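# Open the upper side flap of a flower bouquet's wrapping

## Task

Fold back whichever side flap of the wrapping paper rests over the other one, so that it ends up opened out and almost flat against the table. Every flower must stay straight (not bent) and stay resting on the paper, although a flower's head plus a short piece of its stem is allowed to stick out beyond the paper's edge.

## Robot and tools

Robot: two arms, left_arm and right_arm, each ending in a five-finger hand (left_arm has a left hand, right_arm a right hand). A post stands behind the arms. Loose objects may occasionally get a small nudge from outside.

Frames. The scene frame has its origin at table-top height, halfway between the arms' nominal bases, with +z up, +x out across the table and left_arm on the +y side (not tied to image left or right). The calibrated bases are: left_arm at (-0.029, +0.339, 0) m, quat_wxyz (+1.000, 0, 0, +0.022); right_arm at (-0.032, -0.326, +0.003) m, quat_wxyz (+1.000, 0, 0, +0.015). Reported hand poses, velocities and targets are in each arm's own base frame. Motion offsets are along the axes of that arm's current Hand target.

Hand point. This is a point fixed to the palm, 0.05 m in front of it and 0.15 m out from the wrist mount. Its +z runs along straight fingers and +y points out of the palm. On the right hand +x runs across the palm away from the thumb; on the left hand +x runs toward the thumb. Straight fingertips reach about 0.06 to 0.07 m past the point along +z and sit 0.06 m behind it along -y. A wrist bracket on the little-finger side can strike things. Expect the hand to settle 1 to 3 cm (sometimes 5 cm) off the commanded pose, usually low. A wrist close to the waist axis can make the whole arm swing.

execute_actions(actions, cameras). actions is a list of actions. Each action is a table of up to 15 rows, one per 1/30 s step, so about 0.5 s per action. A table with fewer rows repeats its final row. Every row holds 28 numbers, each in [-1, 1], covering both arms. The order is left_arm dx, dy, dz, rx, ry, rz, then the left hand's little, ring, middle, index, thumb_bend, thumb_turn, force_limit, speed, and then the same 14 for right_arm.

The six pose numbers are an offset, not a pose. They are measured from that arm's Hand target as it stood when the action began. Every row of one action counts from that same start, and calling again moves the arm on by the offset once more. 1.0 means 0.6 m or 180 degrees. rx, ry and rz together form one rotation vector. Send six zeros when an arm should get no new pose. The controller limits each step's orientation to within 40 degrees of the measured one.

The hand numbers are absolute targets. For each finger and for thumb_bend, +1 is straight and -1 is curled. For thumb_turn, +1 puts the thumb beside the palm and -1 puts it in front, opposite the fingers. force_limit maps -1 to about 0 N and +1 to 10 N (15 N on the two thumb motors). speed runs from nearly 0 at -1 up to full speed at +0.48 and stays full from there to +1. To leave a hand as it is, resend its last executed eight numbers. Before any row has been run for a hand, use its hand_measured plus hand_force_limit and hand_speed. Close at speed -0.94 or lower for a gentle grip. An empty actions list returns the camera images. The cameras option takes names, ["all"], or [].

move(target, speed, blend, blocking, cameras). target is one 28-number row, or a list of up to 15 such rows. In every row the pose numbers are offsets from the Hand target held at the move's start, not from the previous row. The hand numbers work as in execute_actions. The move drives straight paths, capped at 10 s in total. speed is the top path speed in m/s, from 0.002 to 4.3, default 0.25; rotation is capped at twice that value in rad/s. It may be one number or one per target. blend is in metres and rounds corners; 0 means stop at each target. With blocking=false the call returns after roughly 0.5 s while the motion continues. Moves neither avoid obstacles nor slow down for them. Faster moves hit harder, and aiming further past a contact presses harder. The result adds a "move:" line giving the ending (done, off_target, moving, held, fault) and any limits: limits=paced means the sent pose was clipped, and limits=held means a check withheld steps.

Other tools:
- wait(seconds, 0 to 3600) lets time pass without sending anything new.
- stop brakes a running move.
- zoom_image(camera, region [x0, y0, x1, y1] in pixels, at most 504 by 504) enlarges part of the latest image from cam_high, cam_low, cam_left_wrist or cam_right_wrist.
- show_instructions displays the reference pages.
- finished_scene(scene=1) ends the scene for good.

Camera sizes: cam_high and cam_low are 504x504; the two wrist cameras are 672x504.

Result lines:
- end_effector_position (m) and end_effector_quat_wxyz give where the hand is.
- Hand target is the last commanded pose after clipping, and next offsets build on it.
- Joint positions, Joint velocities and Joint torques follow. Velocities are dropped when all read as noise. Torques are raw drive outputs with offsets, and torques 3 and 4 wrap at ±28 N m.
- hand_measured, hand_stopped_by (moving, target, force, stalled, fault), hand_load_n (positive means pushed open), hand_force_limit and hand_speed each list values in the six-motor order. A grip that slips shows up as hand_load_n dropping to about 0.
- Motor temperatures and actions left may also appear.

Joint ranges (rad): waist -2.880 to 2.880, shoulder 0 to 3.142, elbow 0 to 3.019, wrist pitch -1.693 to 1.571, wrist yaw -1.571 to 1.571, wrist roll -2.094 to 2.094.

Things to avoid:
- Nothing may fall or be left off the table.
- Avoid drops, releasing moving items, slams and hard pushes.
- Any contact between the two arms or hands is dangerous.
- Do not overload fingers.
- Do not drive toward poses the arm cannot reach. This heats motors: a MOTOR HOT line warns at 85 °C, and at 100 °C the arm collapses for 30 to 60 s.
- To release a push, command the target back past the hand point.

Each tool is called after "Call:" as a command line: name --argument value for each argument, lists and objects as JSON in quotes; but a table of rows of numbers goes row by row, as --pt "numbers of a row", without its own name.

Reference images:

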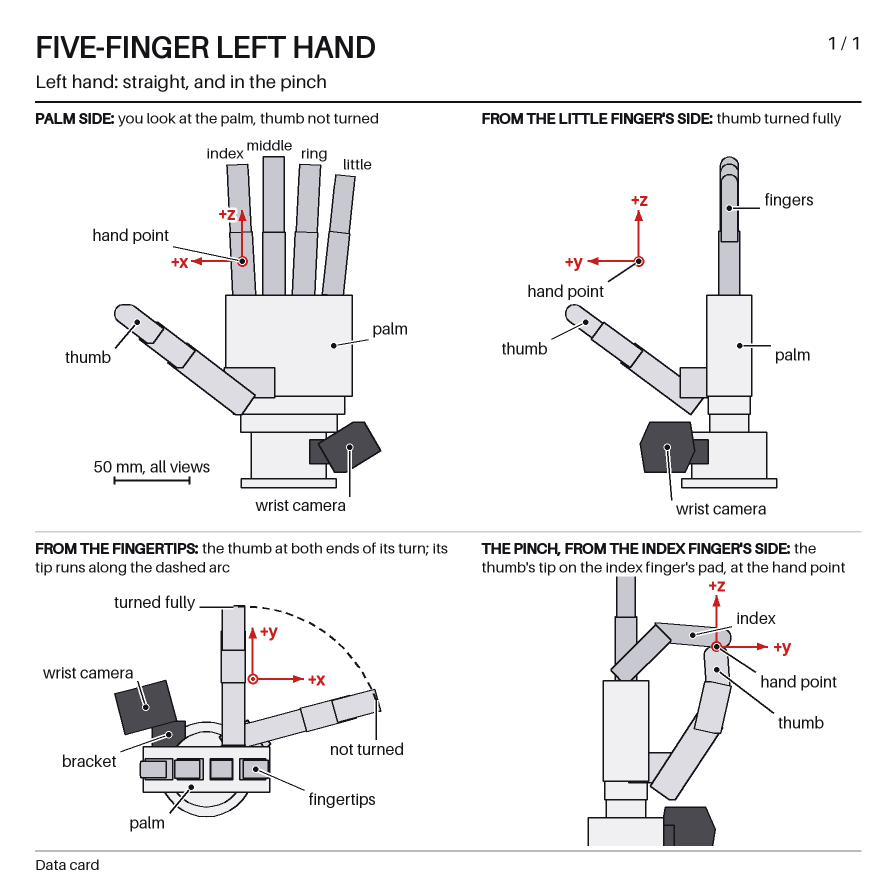

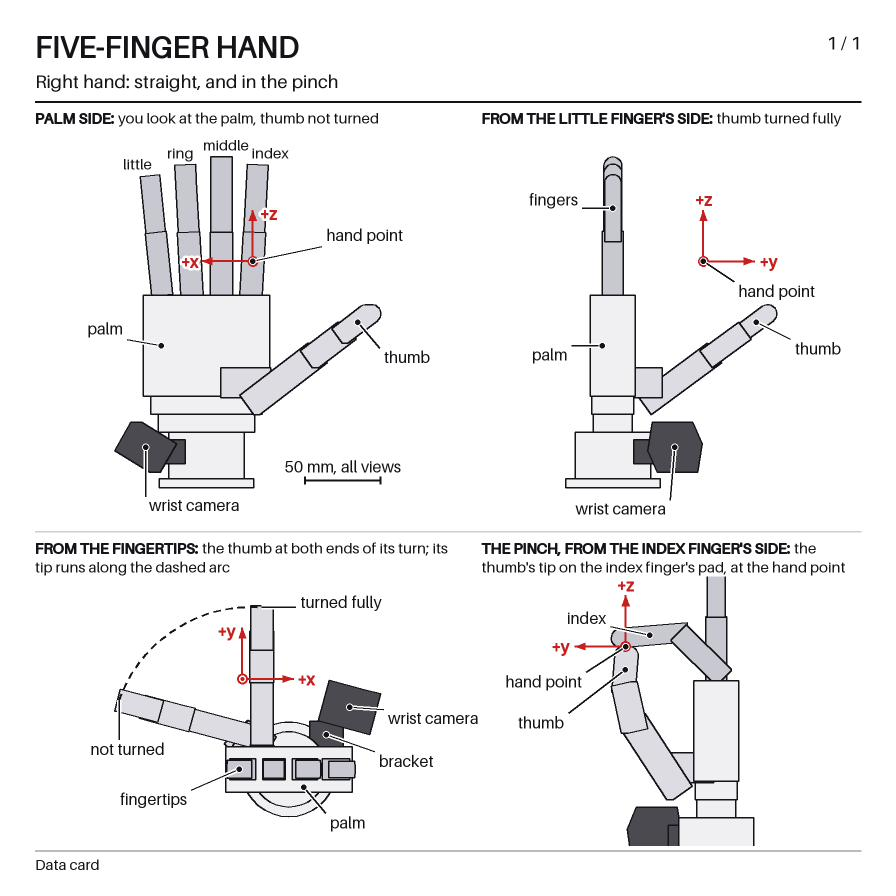

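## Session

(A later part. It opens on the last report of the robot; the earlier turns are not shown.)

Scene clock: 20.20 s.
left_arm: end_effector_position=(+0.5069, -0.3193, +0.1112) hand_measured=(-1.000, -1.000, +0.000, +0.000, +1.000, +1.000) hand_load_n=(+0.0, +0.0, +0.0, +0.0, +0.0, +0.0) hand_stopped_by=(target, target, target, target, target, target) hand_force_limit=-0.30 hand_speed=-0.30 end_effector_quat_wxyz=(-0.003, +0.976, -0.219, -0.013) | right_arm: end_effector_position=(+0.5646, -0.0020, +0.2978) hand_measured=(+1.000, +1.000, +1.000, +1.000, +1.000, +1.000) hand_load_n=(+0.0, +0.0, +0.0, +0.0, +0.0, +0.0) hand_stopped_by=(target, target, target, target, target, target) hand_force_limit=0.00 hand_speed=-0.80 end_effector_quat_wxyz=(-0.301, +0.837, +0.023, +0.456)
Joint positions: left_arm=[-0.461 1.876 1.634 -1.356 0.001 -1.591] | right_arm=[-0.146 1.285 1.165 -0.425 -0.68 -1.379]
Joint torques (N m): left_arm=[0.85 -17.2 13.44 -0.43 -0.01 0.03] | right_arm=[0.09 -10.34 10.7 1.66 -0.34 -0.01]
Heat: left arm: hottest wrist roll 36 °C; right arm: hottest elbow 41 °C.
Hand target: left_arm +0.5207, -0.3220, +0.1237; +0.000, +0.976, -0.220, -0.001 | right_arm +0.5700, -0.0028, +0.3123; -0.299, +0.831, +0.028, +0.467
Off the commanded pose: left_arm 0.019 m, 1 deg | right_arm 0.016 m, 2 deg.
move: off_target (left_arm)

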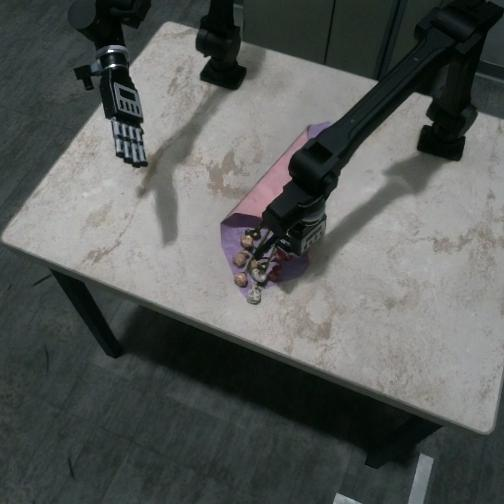

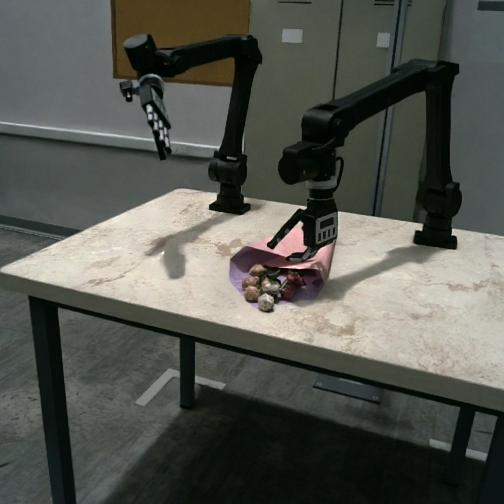

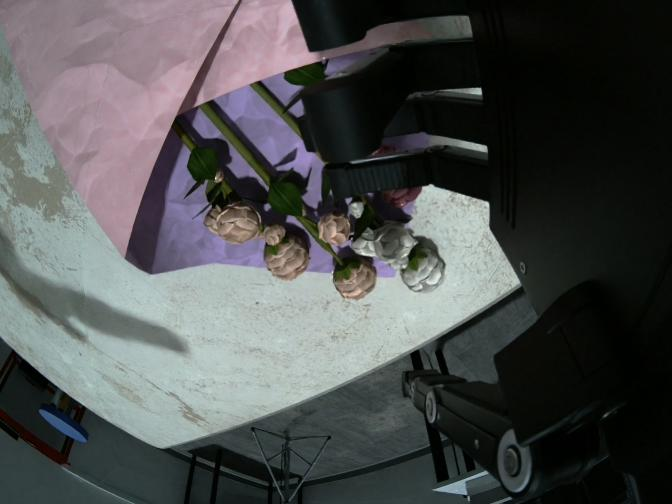

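Call:
move --target '[0.036,0.075,0.033,0,0,0,-1,-1,0,0,1,1,-0.3,-0.3,0,0,0,0,0,0,1,1,1,1,1,1,0,-0.8]' --speed 0.1 --cameras '["cam_high","cam_low","cam_left_wrist"]'

Call:
zoom_image --camera "cam_high" --region '[210, 140, 370, 300]'

Call:
zoom_image --camera "cam_low" --region '[220, 180, 380, 320]'

Scene clock: 22.40 s.
left_arm: end_effector_position=(+0.5057, -0.3624, +0.0911) hand_measured=(-1.000, -1.000, +0.000, +0.000, +1.000, +1.000) hand_load_n=(+0.0, +0.0, +0.0, +0.0, +0.0, +0.0) hand_stopped_by=(target, target, target, target, target, target) hand_force_limit=-0.30 hand_speed=-0.30 end_effector_quat_wxyz=(-0.005, +0.975, -0.223, -0.020) | right_arm: end_effector_position=(+0.5646, -0.0020, +0.2978) hand_measured=(+1.000, +1.000, +1.000, +1.000, +1.000, +1.000) hand_load_n=(+0.0, +0.0, +0.0, +0.0, +0.0, +0.0) hand_stopped_by=(target, target, target, target, target, target) hand_force_limit=0.00 hand_speed=-0.80 end_effector_quat_wxyz=(-0.301, +0.837, +0.023, +0.456)
Joint positions: left_arm=[-0.528 1.951 1.695 -1.356 0.001 -1.649] | right_arm=[-0.146 1.285 1.165 -0.425 -0.68 -1.379]
Joint torques (N m): left_arm=[0.32 -18.26 13.37 0.09 0.01 -0.11] | right_arm=[0.15 -10.34 10.7 1.66 -0.34 -0.01]
Heat: left arm: hottest wrist roll 36 °C; right arm: hottest elbow 42 °C.
Hand target: left_arm +0.5208, -0.3718, +0.1038; +0.000, +0.976, -0.220, -0.001 | right_arm +0.5700, -0.0028, +0.3123; -0.299, +0.831, +0.028, +0.467
Off the commanded pose: left_arm 0.022 m, 2 deg | right_arm 0.016 m, 2 deg.
move: off_target (left_arm)

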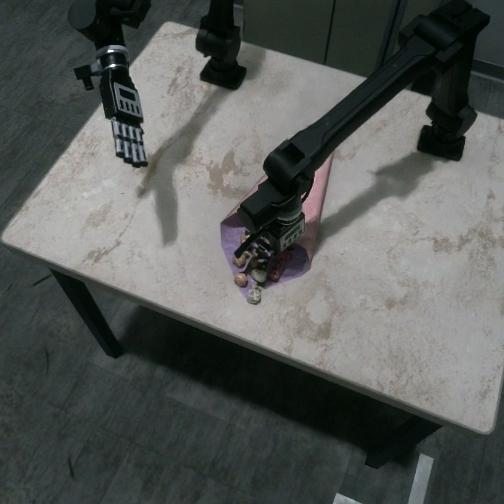

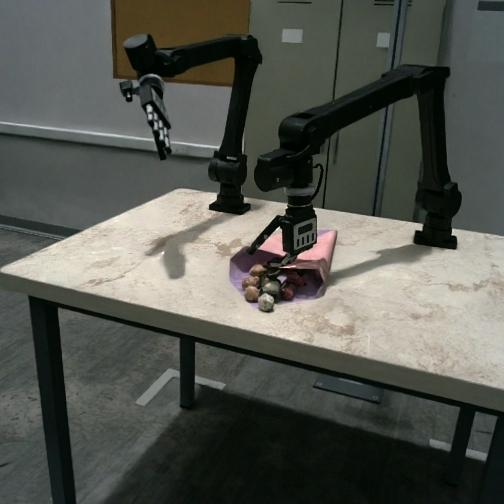

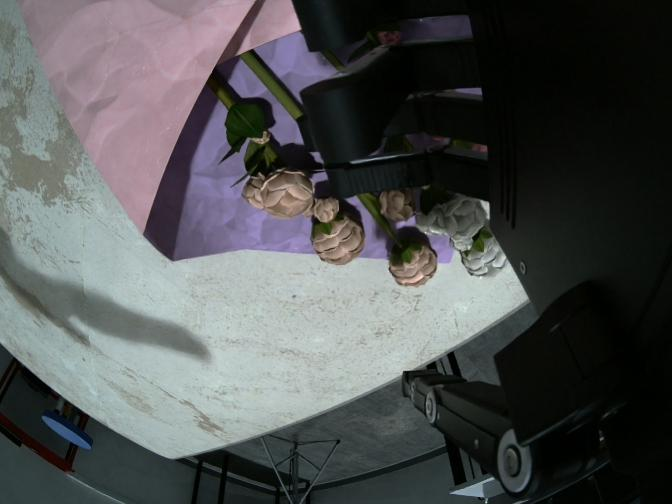

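Scaled by 3.150 from the camera's image (finer frame: 720x720).

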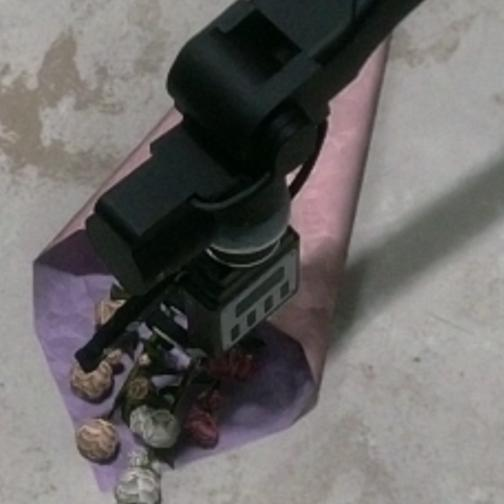

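Scaled by 3.150 from the camera's image (finer frame: 720x720).

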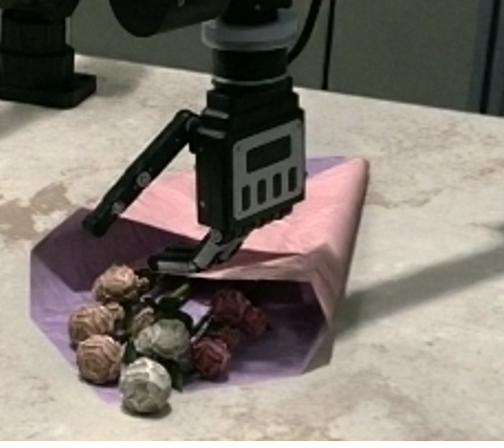

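Call:
move --target '[0,0.013,0.020,0,0,0,-1,-1,0,0,1,1,-0.3,-0.3,0,0,0,0,0,0,1,1,1,1,1,1,0,-0.8]' --speed 0.1 --cameras '["cam_high","cam_low","cam_left_wrist"]'

Call:
zoom_image --camera "cam_low" --region '[220, 200, 350, 320]'

Call:
zoom_image --camera "cam_left_wrist" --region '[100, 0, 500, 300]'

Scene clock: 23.83 s.
left_arm: end_effector_position=(+0.5079, -0.3678, +0.0858) hand_measured=(-1.000, -1.000, +0.000, +0.000, +1.000, +1.000) hand_load_n=(+0.0, +0.0, +0.0, +0.0, -0.5, +0.0) hand_stopped_by=(target, target, target, target, target, target) hand_force_limit=-0.30 hand_speed=-0.30 end_effector_quat_wxyz=(-0.004, +0.975, -0.220, -0.016) | right_arm: end_effector_position=(+0.5646, -0.0020, +0.2978) hand_measured=(+1.000, +1.000, +1.000, +1.000, +1.000, +1.000) hand_load_n=(+0.0, +0.0, +0.0, +0.0, +0.0, +0.0) hand_stopped_by=(target, target, target, target, target, target) hand_force_limit=0.00 hand_speed=-0.80 end_effector_quat_wxyz=(-0.301, +0.837, +0.023, +0.456)
Joint positions: left_arm=[-0.534 1.96 1.695 -1.339 0.001 -1.662] | right_arm=[-0.146 1.285 1.165 -0.425 -0.68 -1.379]
Joint torques (N m): left_arm=[-0.09 -18.32 11.97 0.47 0.01 -0.13] | right_arm=[0.09 -10.34 10.69 1.66 -0.34 -0.01]
Heat: left arm: hottest wrist roll 36 °C; right arm: hottest elbow 42 °C.
Hand target: left_arm +0.5175, -0.3787, +0.0920; +0.000, +0.976, -0.220, -0.001 | right_arm +0.5700, -0.0028, +0.3123; -0.299, +0.831, +0.028, +0.467
Off the commanded pose: left_arm 0.016 m, 2 deg | right_arm 0.016 m, 2 deg.
move: off_target (left_arm)

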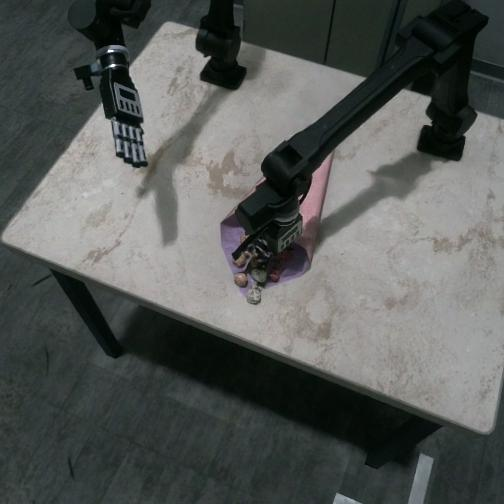

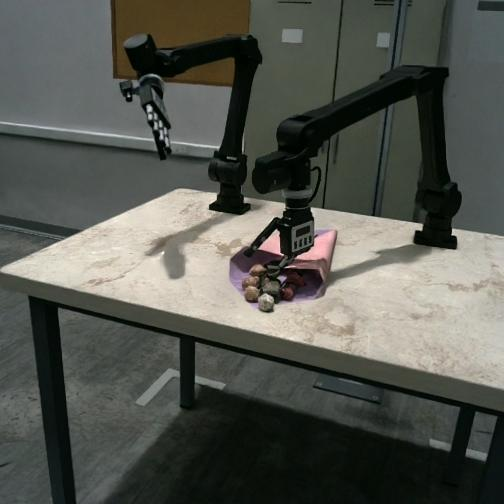

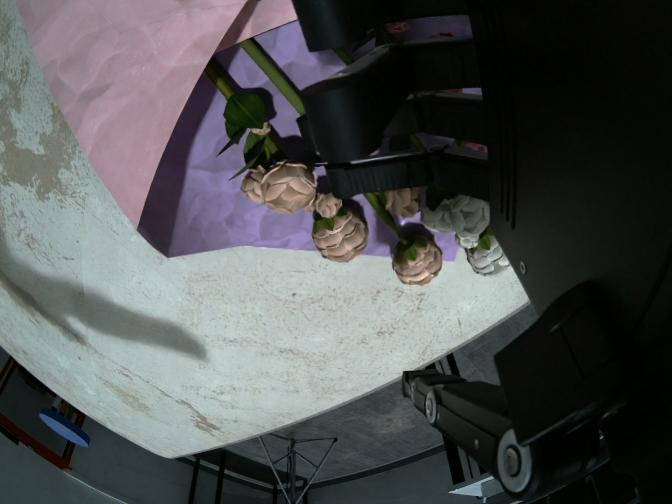

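Scaled by 3.877 from the camera's image (finer frame: 720x720).

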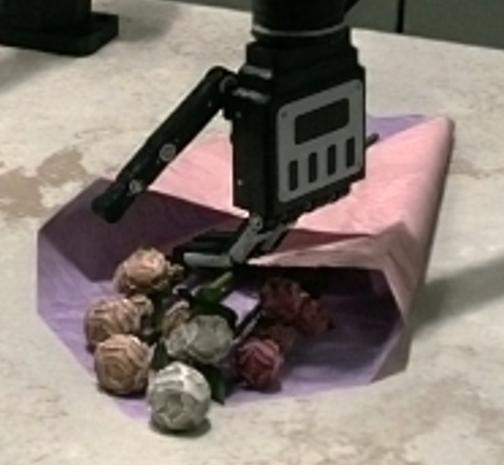

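Scaled by 1.260 from the camera's image (finer frame: 960x720).

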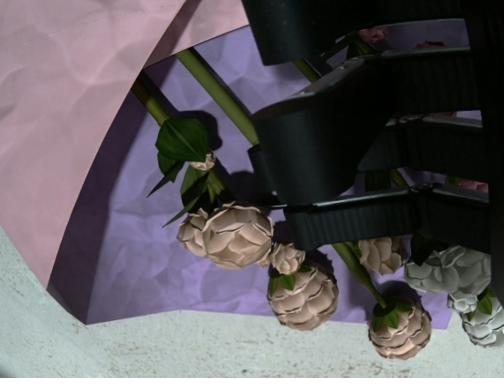

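Call:
move --pt "0 0 -0.067 0 0 0.15 -1 -1 -1 0.3 1 1 -0.3 -0.3 0 0 0 0 0 0 1 1 1 1 1 1 0 -0.8" --pt "-0.122 0.006 -0.067 0 0 0.15 -1 -1 -1 0.3 1 1 -0.3 -0.3 0 0 0 0 0 0 1 1 1 1 1 1 0 -0.8" --speed 0.1 --cameras '["cam_high","cam_low","cam_left_wrist"]'

Call:
zoom_image --camera "cam_low" --region '[220, 200, 350, 320]'

Call:
zoom_image --camera "cam_high" --region '[210, 140, 370, 300]'

Call:
zoom_image --camera "cam_left_wrist" --region '[100, 0, 500, 300]'

Scene clock: 29.40 s.
left_arm: end_effector_position=(+0.4490, -0.3449, +0.1231) hand_measured=(-1.000, -1.000, -1.000, +0.300, +1.000, +1.000) hand_load_n=(+0.0, +0.0, +0.0, +0.0, +0.0, +0.0) hand_stopped_by=(target, target, target, target, target, target) hand_force_limit=-0.30 hand_speed=-0.30 end_effector_quat_wxyz=(-0.001, +0.897, -0.441, -0.015) | right_arm: end_effector_position=(+0.5646, -0.0020, +0.2978) hand_measured=(+1.000, +1.000, +1.000, +1.000, +1.000, +1.000) hand_load_n=(+0.0, -0.5, +0.0, +0.0, +0.0, +0.0) hand_stopped_by=(target, target, target, target, target, target) hand_force_limit=0.00 hand_speed=-0.80 end_effector_quat_wxyz=(-0.301, +0.837, +0.023, +0.456)
Joint positions: left_arm=[-0.535 1.85 1.627 -1.379 0.001 -1.192] | right_arm=[-0.146 1.285 1.165 -0.425 -0.68 -1.379]
Joint torques (N m): left_arm=[-0.21 -19.14 9.58 0.51 0.02 -0.12] | right_arm=[0.15 -10.34 10.7 1.66 -0.34 -0.01]
Motor temperatures (°C): left_arm=[35 35 35 33 33 36] | right_arm=[31 30 44 30 31 29]
Heat: left arm: hottest wrist roll 36 °C; right arm: hottest elbow 44 °C.
Hand target: left_arm +0.4499, -0.3507, +0.1323; +0.000, +0.897, -0.441, -0.001 | right_arm +0.5700, -0.0028, +0.3123; -0.299, +0.831, +0.028, +0.467
Off the commanded pose: left_arm 0.011 m, 2 deg | right_arm 0.016 m, 2 deg.
move: off_target (left_arm)

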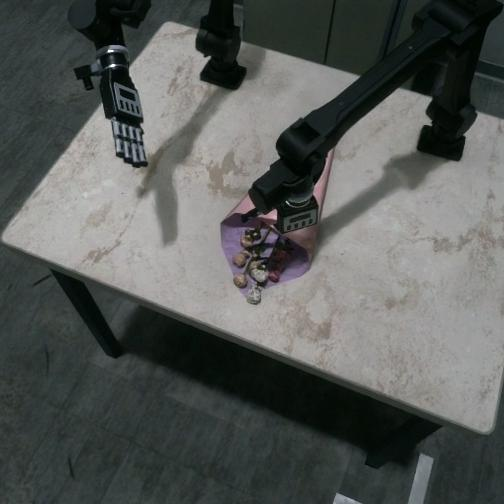

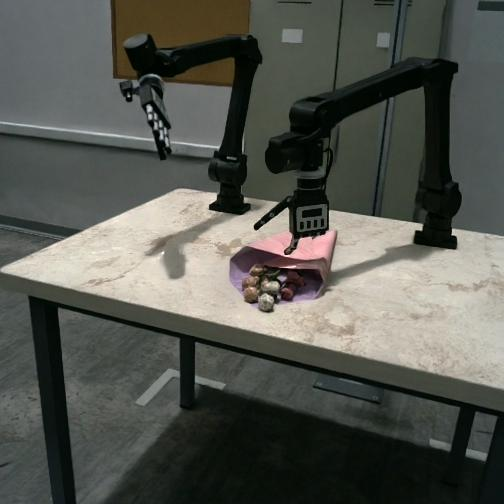

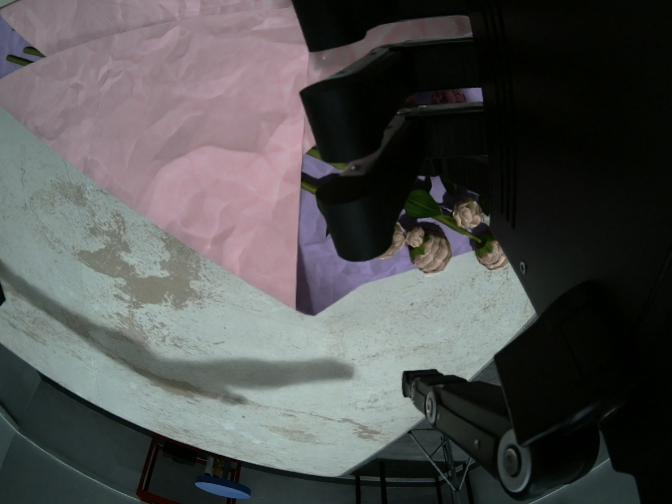

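Scaled by 3.877 from the camera's image (finer frame: 720x720).

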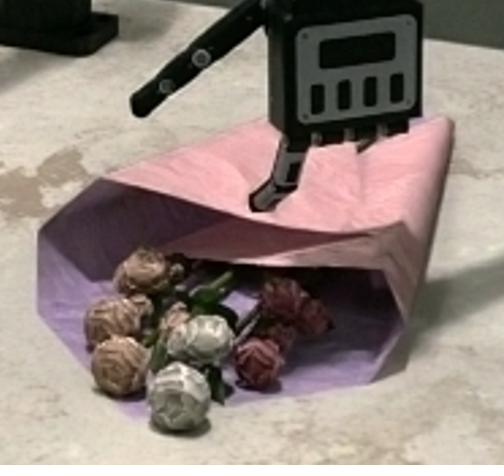

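Scaled by 3.150 from the camera's image (finer frame: 720x720).

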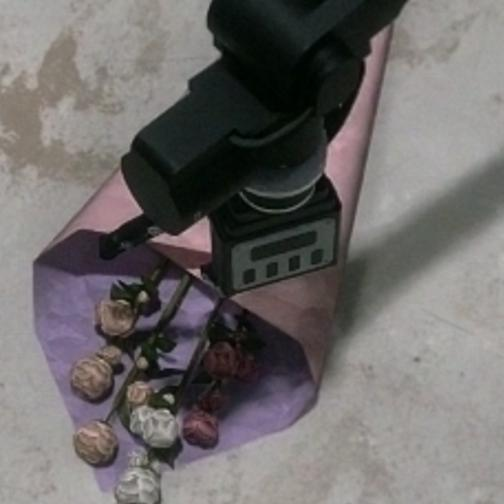

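Scaled by 1.260 from the camera's image (finer frame: 960x720).

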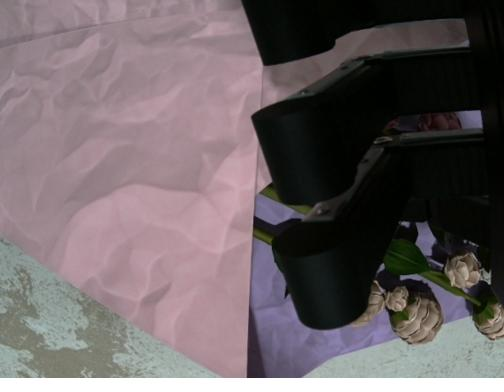

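Call:
move --target '[0,0,0.03,0,0,0,-1,-1,-1,0.3,1,1,-0.3,-0.3,0,0,0,0,0,0,1,1,1,1,1,1,0,-0.8]' --speed 0.08 --cameras '["cam_high","cam_low","cam_left_wrist"]'

Call:
zoom_image --camera "cam_low" --region '[220, 200, 350, 320]'

Call:
zoom_image --camera "cam_left_wrist" --region '[100, 0, 500, 300]'

Scene clock: 30.60 s.
left_arm: end_effector_position=(+0.4488, -0.3448, +0.1108) hand_measured=(-1.000, -1.000, -1.000, +0.300, +1.000, +1.000) hand_load_n=(+0.0, +0.0, +0.0, +0.0, +0.0, +0.0) hand_stopped_by=(target, target, target, target, target, target) hand_force_limit=-0.30 hand_speed=-0.30 end_effector_quat_wxyz=(+0.000, +0.898, -0.441, -0.010) | right_arm: end_effector_position=(+0.5646, -0.0020, +0.2978) hand_measured=(+1.000, +1.000, +1.000, +1.000, +1.000, +1.000) hand_load_n=(+0.0, +0.0, +0.0, +0.0, +0.0, +0.0) hand_stopped_by=(target, target, target, target, target, target) hand_force_limit=0.00 hand_speed=-0.80 end_effector_quat_wxyz=(-0.301, +0.837, +0.023, +0.456)
Joint positions: left_arm=[-0.535 1.85 1.594 -1.335 0.001 -1.192] | right_arm=[-0.146 1.285 1.165 -0.425 -0.68 -1.379]
Joint torques (N m): left_arm=[-0.15 -18.08 9.58 0.46 0.01 -0.13] | right_arm=[0.09 -10.34 10.71 1.66 -0.34 -0.01]
Heat: left arm: hottest wrist roll 36 °C; right arm: hottest elbow 44 °C.
Hand target: left_arm +0.4498, -0.3507, +0.1143; +0.000, +0.897, -0.441, -0.001 | right_arm +0.5700, -0.0028, +0.3123; -0.299, +0.831, +0.028, +0.467
Off the commanded pose: left_arm 0.007 m, 1 deg | right_arm 0.016 m, 2 deg.
move: done

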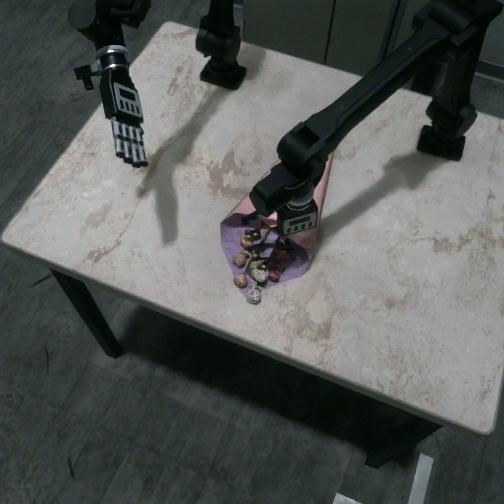

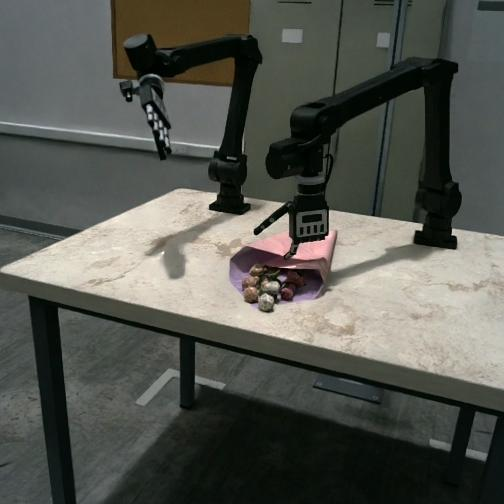

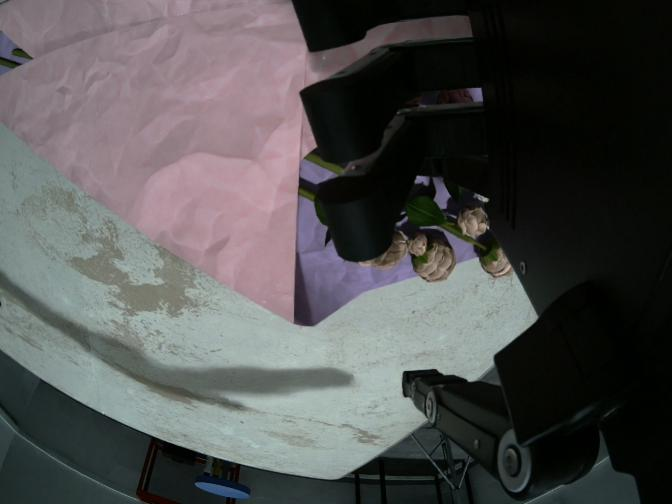

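Scaled by 3.877 from the camera's image (finer frame: 720x720).

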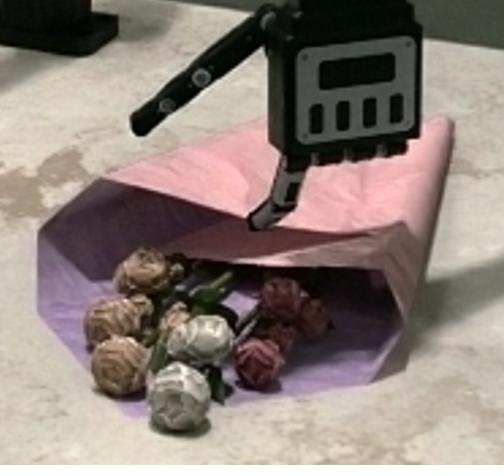

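Scaled by 1.260 from the camera's image (finer frame: 960x720).

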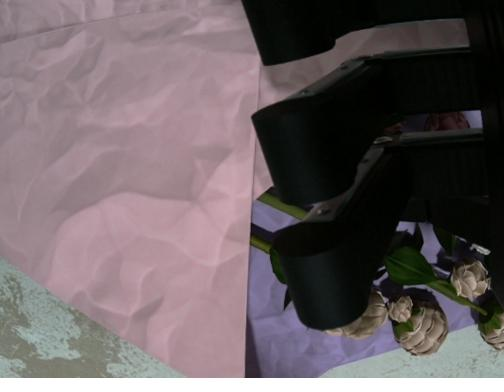

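Call:
move --target '[0,0,0.025,0,0,0,-1,-1,-1,0.3,1,1,-0.3,-0.3,0,0,0,0,0,0,1,1,1,1,1,1,0,-0.8]' --speed 0.08 --cameras '["cam_high","cam_low","cam_left_wrist"]'

Call:
zoom_image --camera "cam_low" --region '[220, 200, 350, 320]'

Call:
zoom_image --camera "cam_left_wrist" --region '[200, 50, 500, 300]'

Scene clock: 31.77 s.
left_arm: end_effector_position=(+0.4489, -0.3448, +0.1013) hand_measured=(-1.000, -1.000, -1.000, +0.300, +1.000, +1.000) hand_load_n=(+0.0, +0.0, +0.0, +0.0, +0.0, -0.5) hand_stopped_by=(target, target, target, target, target, target) hand_force_limit=-0.30 hand_speed=-0.30 end_effector_quat_wxyz=(+0.000, +0.898, -0.441, -0.005) | right_arm: end_effector_position=(+0.5646, -0.0020, +0.2978) hand_measured=(+1.000, +1.000, +1.000, +1.000, +1.000, +1.000) hand_load_n=(+0.0, +0.0, +0.0, +0.0, +0.0, -0.5) hand_stopped_by=(target, target, target, target, target, target) hand_force_limit=0.00 hand_speed=-0.80 end_effector_quat_wxyz=(-0.301, +0.837, +0.023, +0.456)
Joint positions: left_arm=[-0.535 1.85 1.568 -1.299 0.001 -1.192] | right_arm=[-0.146 1.285 1.165 -0.425 -0.68 -1.379]
Joint torques (N m): left_arm=[-0.21 -17.08 9.55 0.43 0.02 -0.13] | right_arm=[0.09 -10.29 10.7 1.66 -0.34 -0.01]
Heat: left arm: hottest wrist roll 36 °C; right arm: hottest elbow 44 °C.
Hand target: left_arm +0.4498, -0.3506, +0.0992; +0.000, +0.897, -0.441, -0.001 | right_arm +0.5700, -0.0028, +0.3123; -0.299, +0.831, +0.028, +0.467
Off the commanded pose: left_arm 0.006 m, 1 deg | right_arm 0.016 m, 2 deg.
move: done

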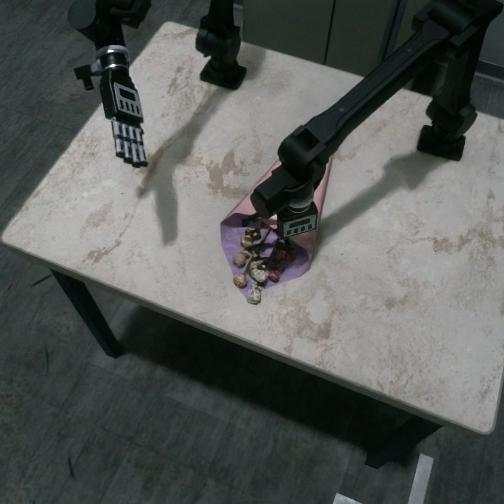

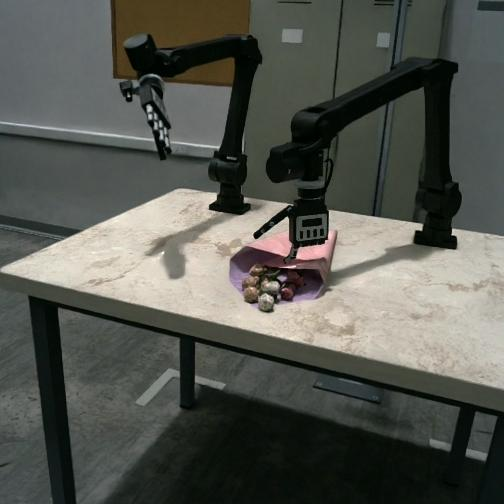

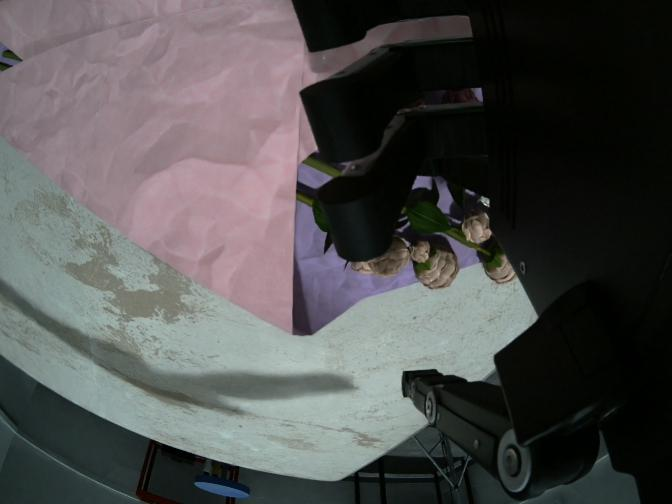

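Scaled by 3.877 from the camera's image (finer frame: 720x720).

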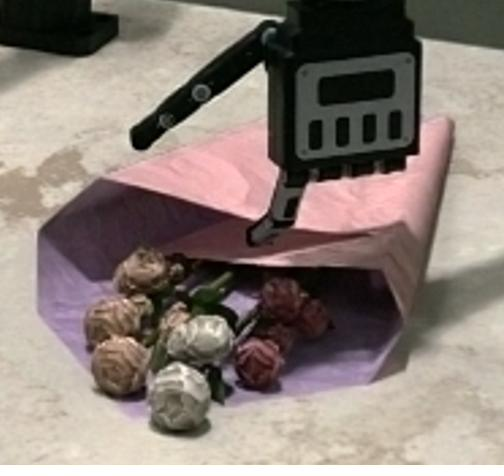

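Scaled by 1.680 from the camera's image (finer frame: 960x720).

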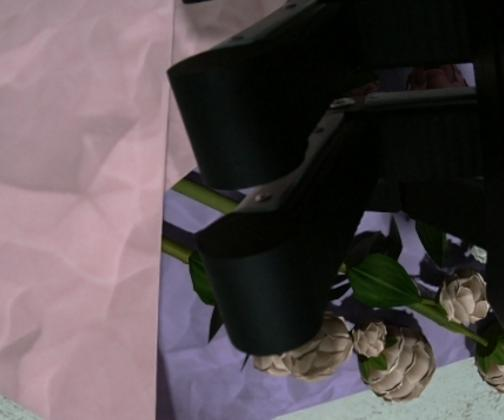

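Call:
move --target '[0,0.05,0.006,0,0,0,-1,-1,-1,0.3,1,1,-0.3,-0.3,0,0,0,0,0,0,1,1,1,1,1,1,0,-0.8]' --speed 0.06 --cameras '["cam_high","cam_low","cam_left_wrist"]'

Call:
zoom_image --camera "cam_low" --region '[220, 200, 350, 320]'

Call:
zoom_image --camera "cam_left_wrist" --region '[200, 50, 500, 300]'

Scene clock: 33.07 s.
left_arm: end_effector_position=(+0.4237, -0.3642, +0.0857) hand_measured=(-1.000, -1.000, -1.000, +0.300, +1.000, +1.000) hand_load_n=(+0.0, +0.0, +0.0, +0.0, +0.0, +0.0) hand_stopped_by=(target, target, target, target, target, target) hand_force_limit=-0.30 hand_speed=-0.30 end_effector_quat_wxyz=(-0.002, +0.896, -0.443, -0.016) | right_arm: end_effector_position=(+0.5646, -0.0020, +0.2978) hand_measured=(+1.000, +1.000, +1.000, +1.000, +1.000, +1.000) hand_load_n=(+0.0, +0.0, +0.0, +0.0, +0.0, +0.0) hand_stopped_by=(target, target, target, target, target, target) hand_force_limit=0.00 hand_speed=-0.80 end_effector_quat_wxyz=(-0.301, +0.837, +0.023, +0.456)
Joint positions: left_arm=[-0.589 1.85 1.526 -1.279 0.001 -1.242] | right_arm=[-0.146 1.285 1.165 -0.425 -0.68 -1.379]
Joint torques (N m): left_arm=[0.03 -19.02 9.28 0.44 0.03 -0.11] | right_arm=[0.09 -10.34 10.7 1.66 -0.34 -0.01]
Heat: left arm: hottest wrist roll 36 °C; right arm: hottest elbow 45 °C.
Hand target: left_arm +0.4260, -0.3689, +0.0956; +0.000, +0.897, -0.441, -0.001 | right_arm +0.5700, -0.0028, +0.3123; -0.299, +0.831, +0.028, +0.467
Off the commanded pose: left_arm 0.011 m, 2 deg | right_arm 0.016 m, 2 deg.
move: off_target (left_arm)

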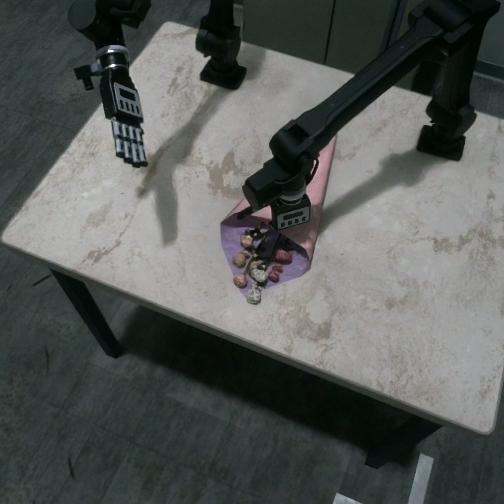

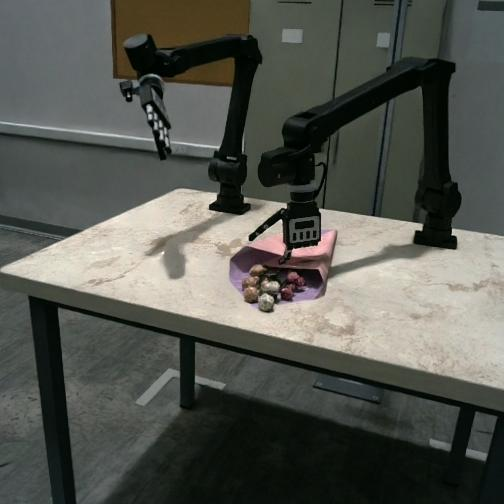

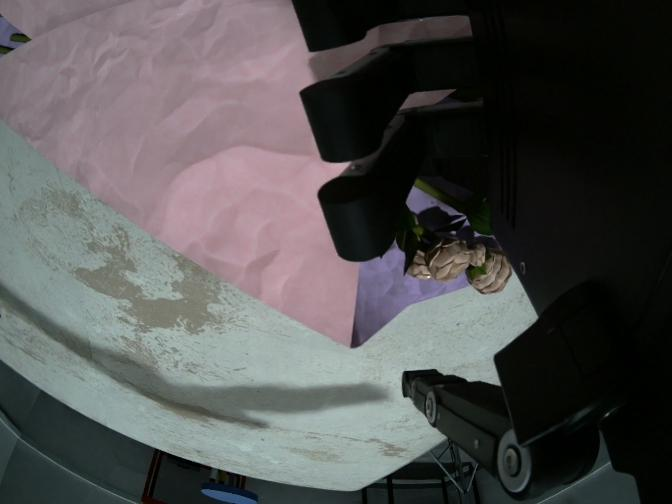

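Scaled by 3.877 from the camera's image (finer frame: 720x720).

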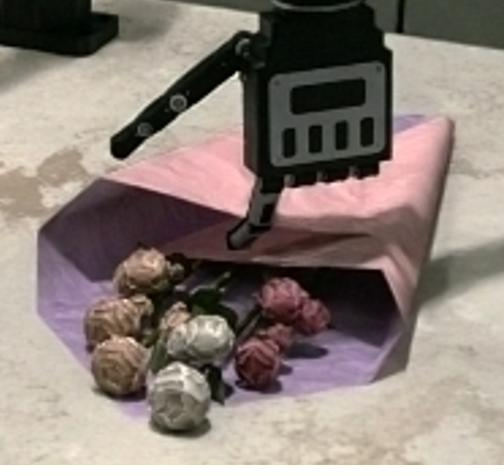

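Scaled by 1.680 from the camera's image (finer frame: 960x720).

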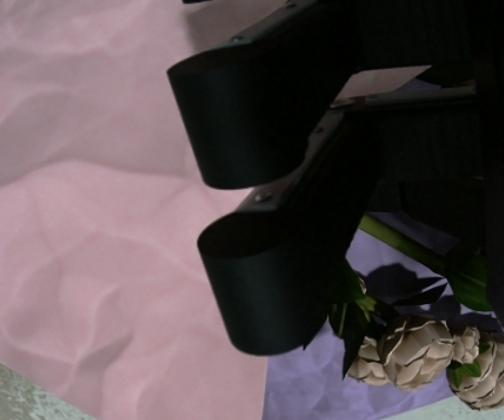

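Call:
move --target '[0,0.035,-0.005,0,0,0,-1,-1,-1,0.3,1,1,-0.3,-0.3,0,0,0,0,0,0,1,1,1,1,1,1,0,-0.8]' --speed 0.06 --cameras '["cam_high","cam_low","cam_left_wrist"]'

Call:
zoom_image --camera "cam_low" --region '[220, 200, 350, 320]'

Call:
zoom_image --camera "cam_left_wrist" --region '[200, 50, 500, 300]'

Scene clock: 34.43 s.
left_arm: end_effector_position=(+0.4074, -0.3775, +0.0888) hand_measured=(-1.000, -1.000, -1.000, +0.300, +1.000, +1.000) hand_load_n=(+0.0, +0.0, +0.0, +0.0, +0.0, +0.0) hand_stopped_by=(target, target, target, target, target, target) hand_force_limit=-0.30 hand_speed=-0.30 end_effector_quat_wxyz=(-0.002, +0.896, -0.443, -0.015) | right_arm: end_effector_position=(+0.5646, -0.0020, +0.2978) hand_measured=(+1.000, +1.000, +1.000, +1.000, +1.000, +1.000) hand_load_n=(+0.0, +0.0, +0.0, +0.0, +0.0, +0.0) hand_stopped_by=(target, target, target, target, target, target) hand_force_limit=0.00 hand_speed=-0.80 end_effector_quat_wxyz=(-0.301, +0.837, +0.023, +0.456)
Joint positions: left_arm=[-0.626 1.833 1.509 -1.278 0.001 -1.279] | right_arm=[-0.146 1.285 1.165 -0.425 -0.68 -1.379]
Joint torques (N m): left_arm=[0.15 -18.67 9.26 0.4 0.03 -0.11] | right_arm=[0.15 -10.34 10.69 1.68 -0.34 -0.01]
Heat: left arm: hottest wrist roll 36 °C; right arm: hottest elbow 45 °C.
Hand target: left_arm +0.4094, -0.3818, +0.0987; +0.000, +0.897, -0.441, -0.001 | right_arm +0.5700, -0.0028, +0.3123; -0.299, +0.831, +0.028, +0.467
Off the commanded pose: left_arm 0.011 m, 2 deg | right_arm 0.016 m, 2 deg.
move: off_target (left_arm)

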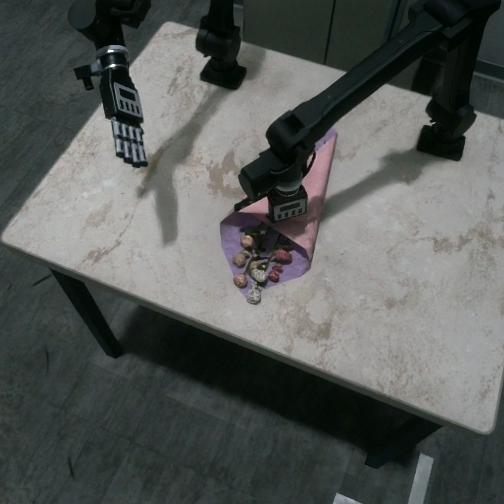

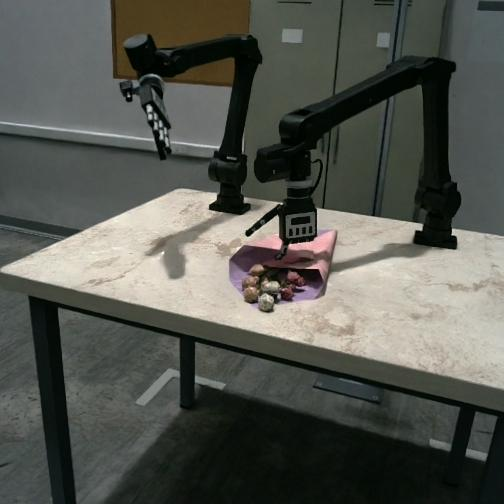

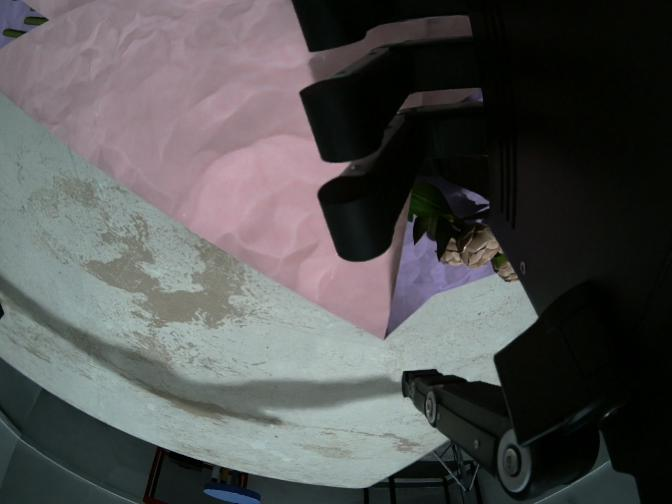

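Scaled by 3.877 from the camera's image (finer frame: 720x720).

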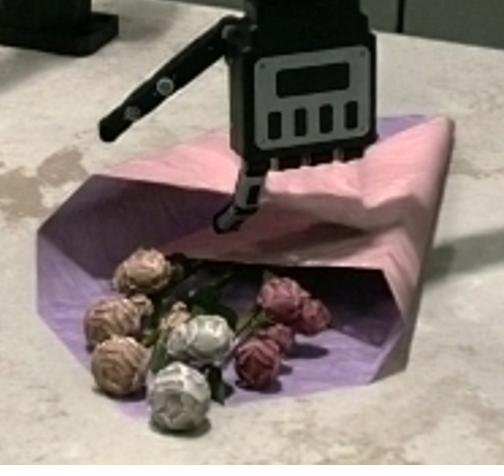

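Scaled by 1.680 from the camera's image (finer frame: 960x720).

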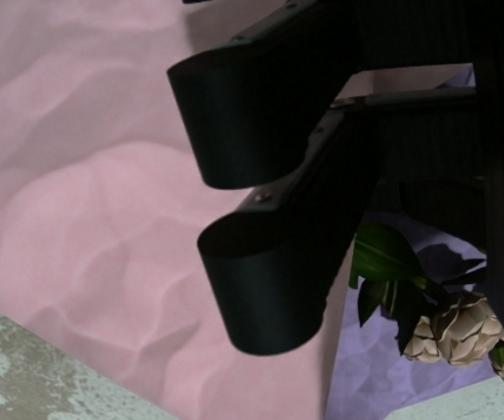

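Call:
zoom_image --camera "cam_low" --region '[255, 235, 315, 285]'

Call:
zoom_image --camera "cam_high" --region '[215, 185, 315, 285]'

Call:
zoom_image --camera "cam_left_wrist" --region '[290, 140, 450, 280]'

Scaled by 8.400 from the camera's image (finer frame: 720x720).

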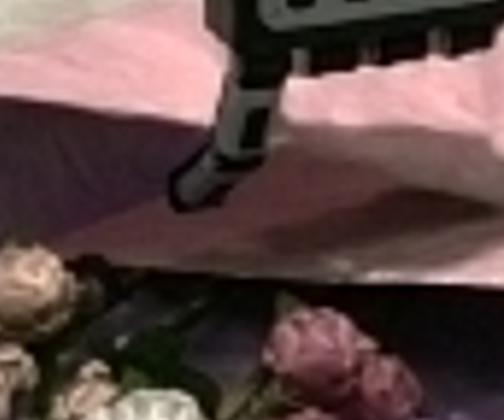

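Scaled by 5.040 from the camera's image (finer frame: 720x720).

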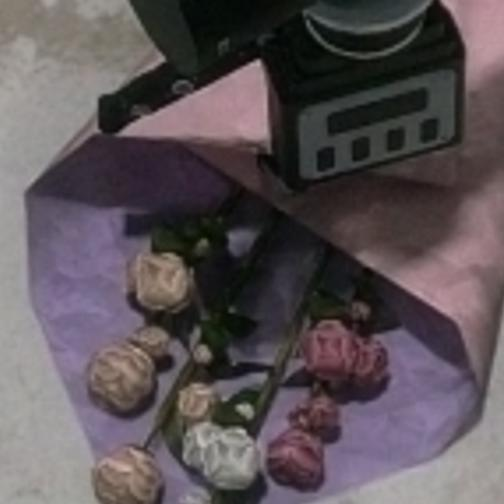

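Scaled by 3.150 from the camera's image (finer frame: 960x720).

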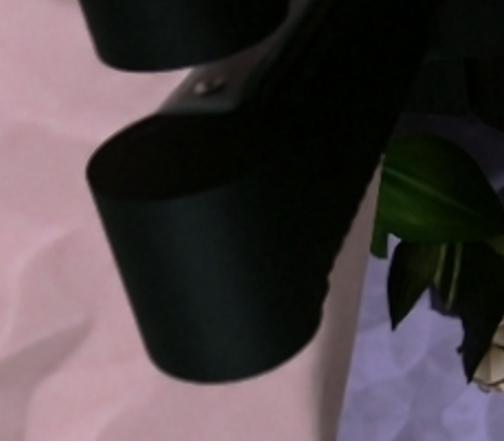

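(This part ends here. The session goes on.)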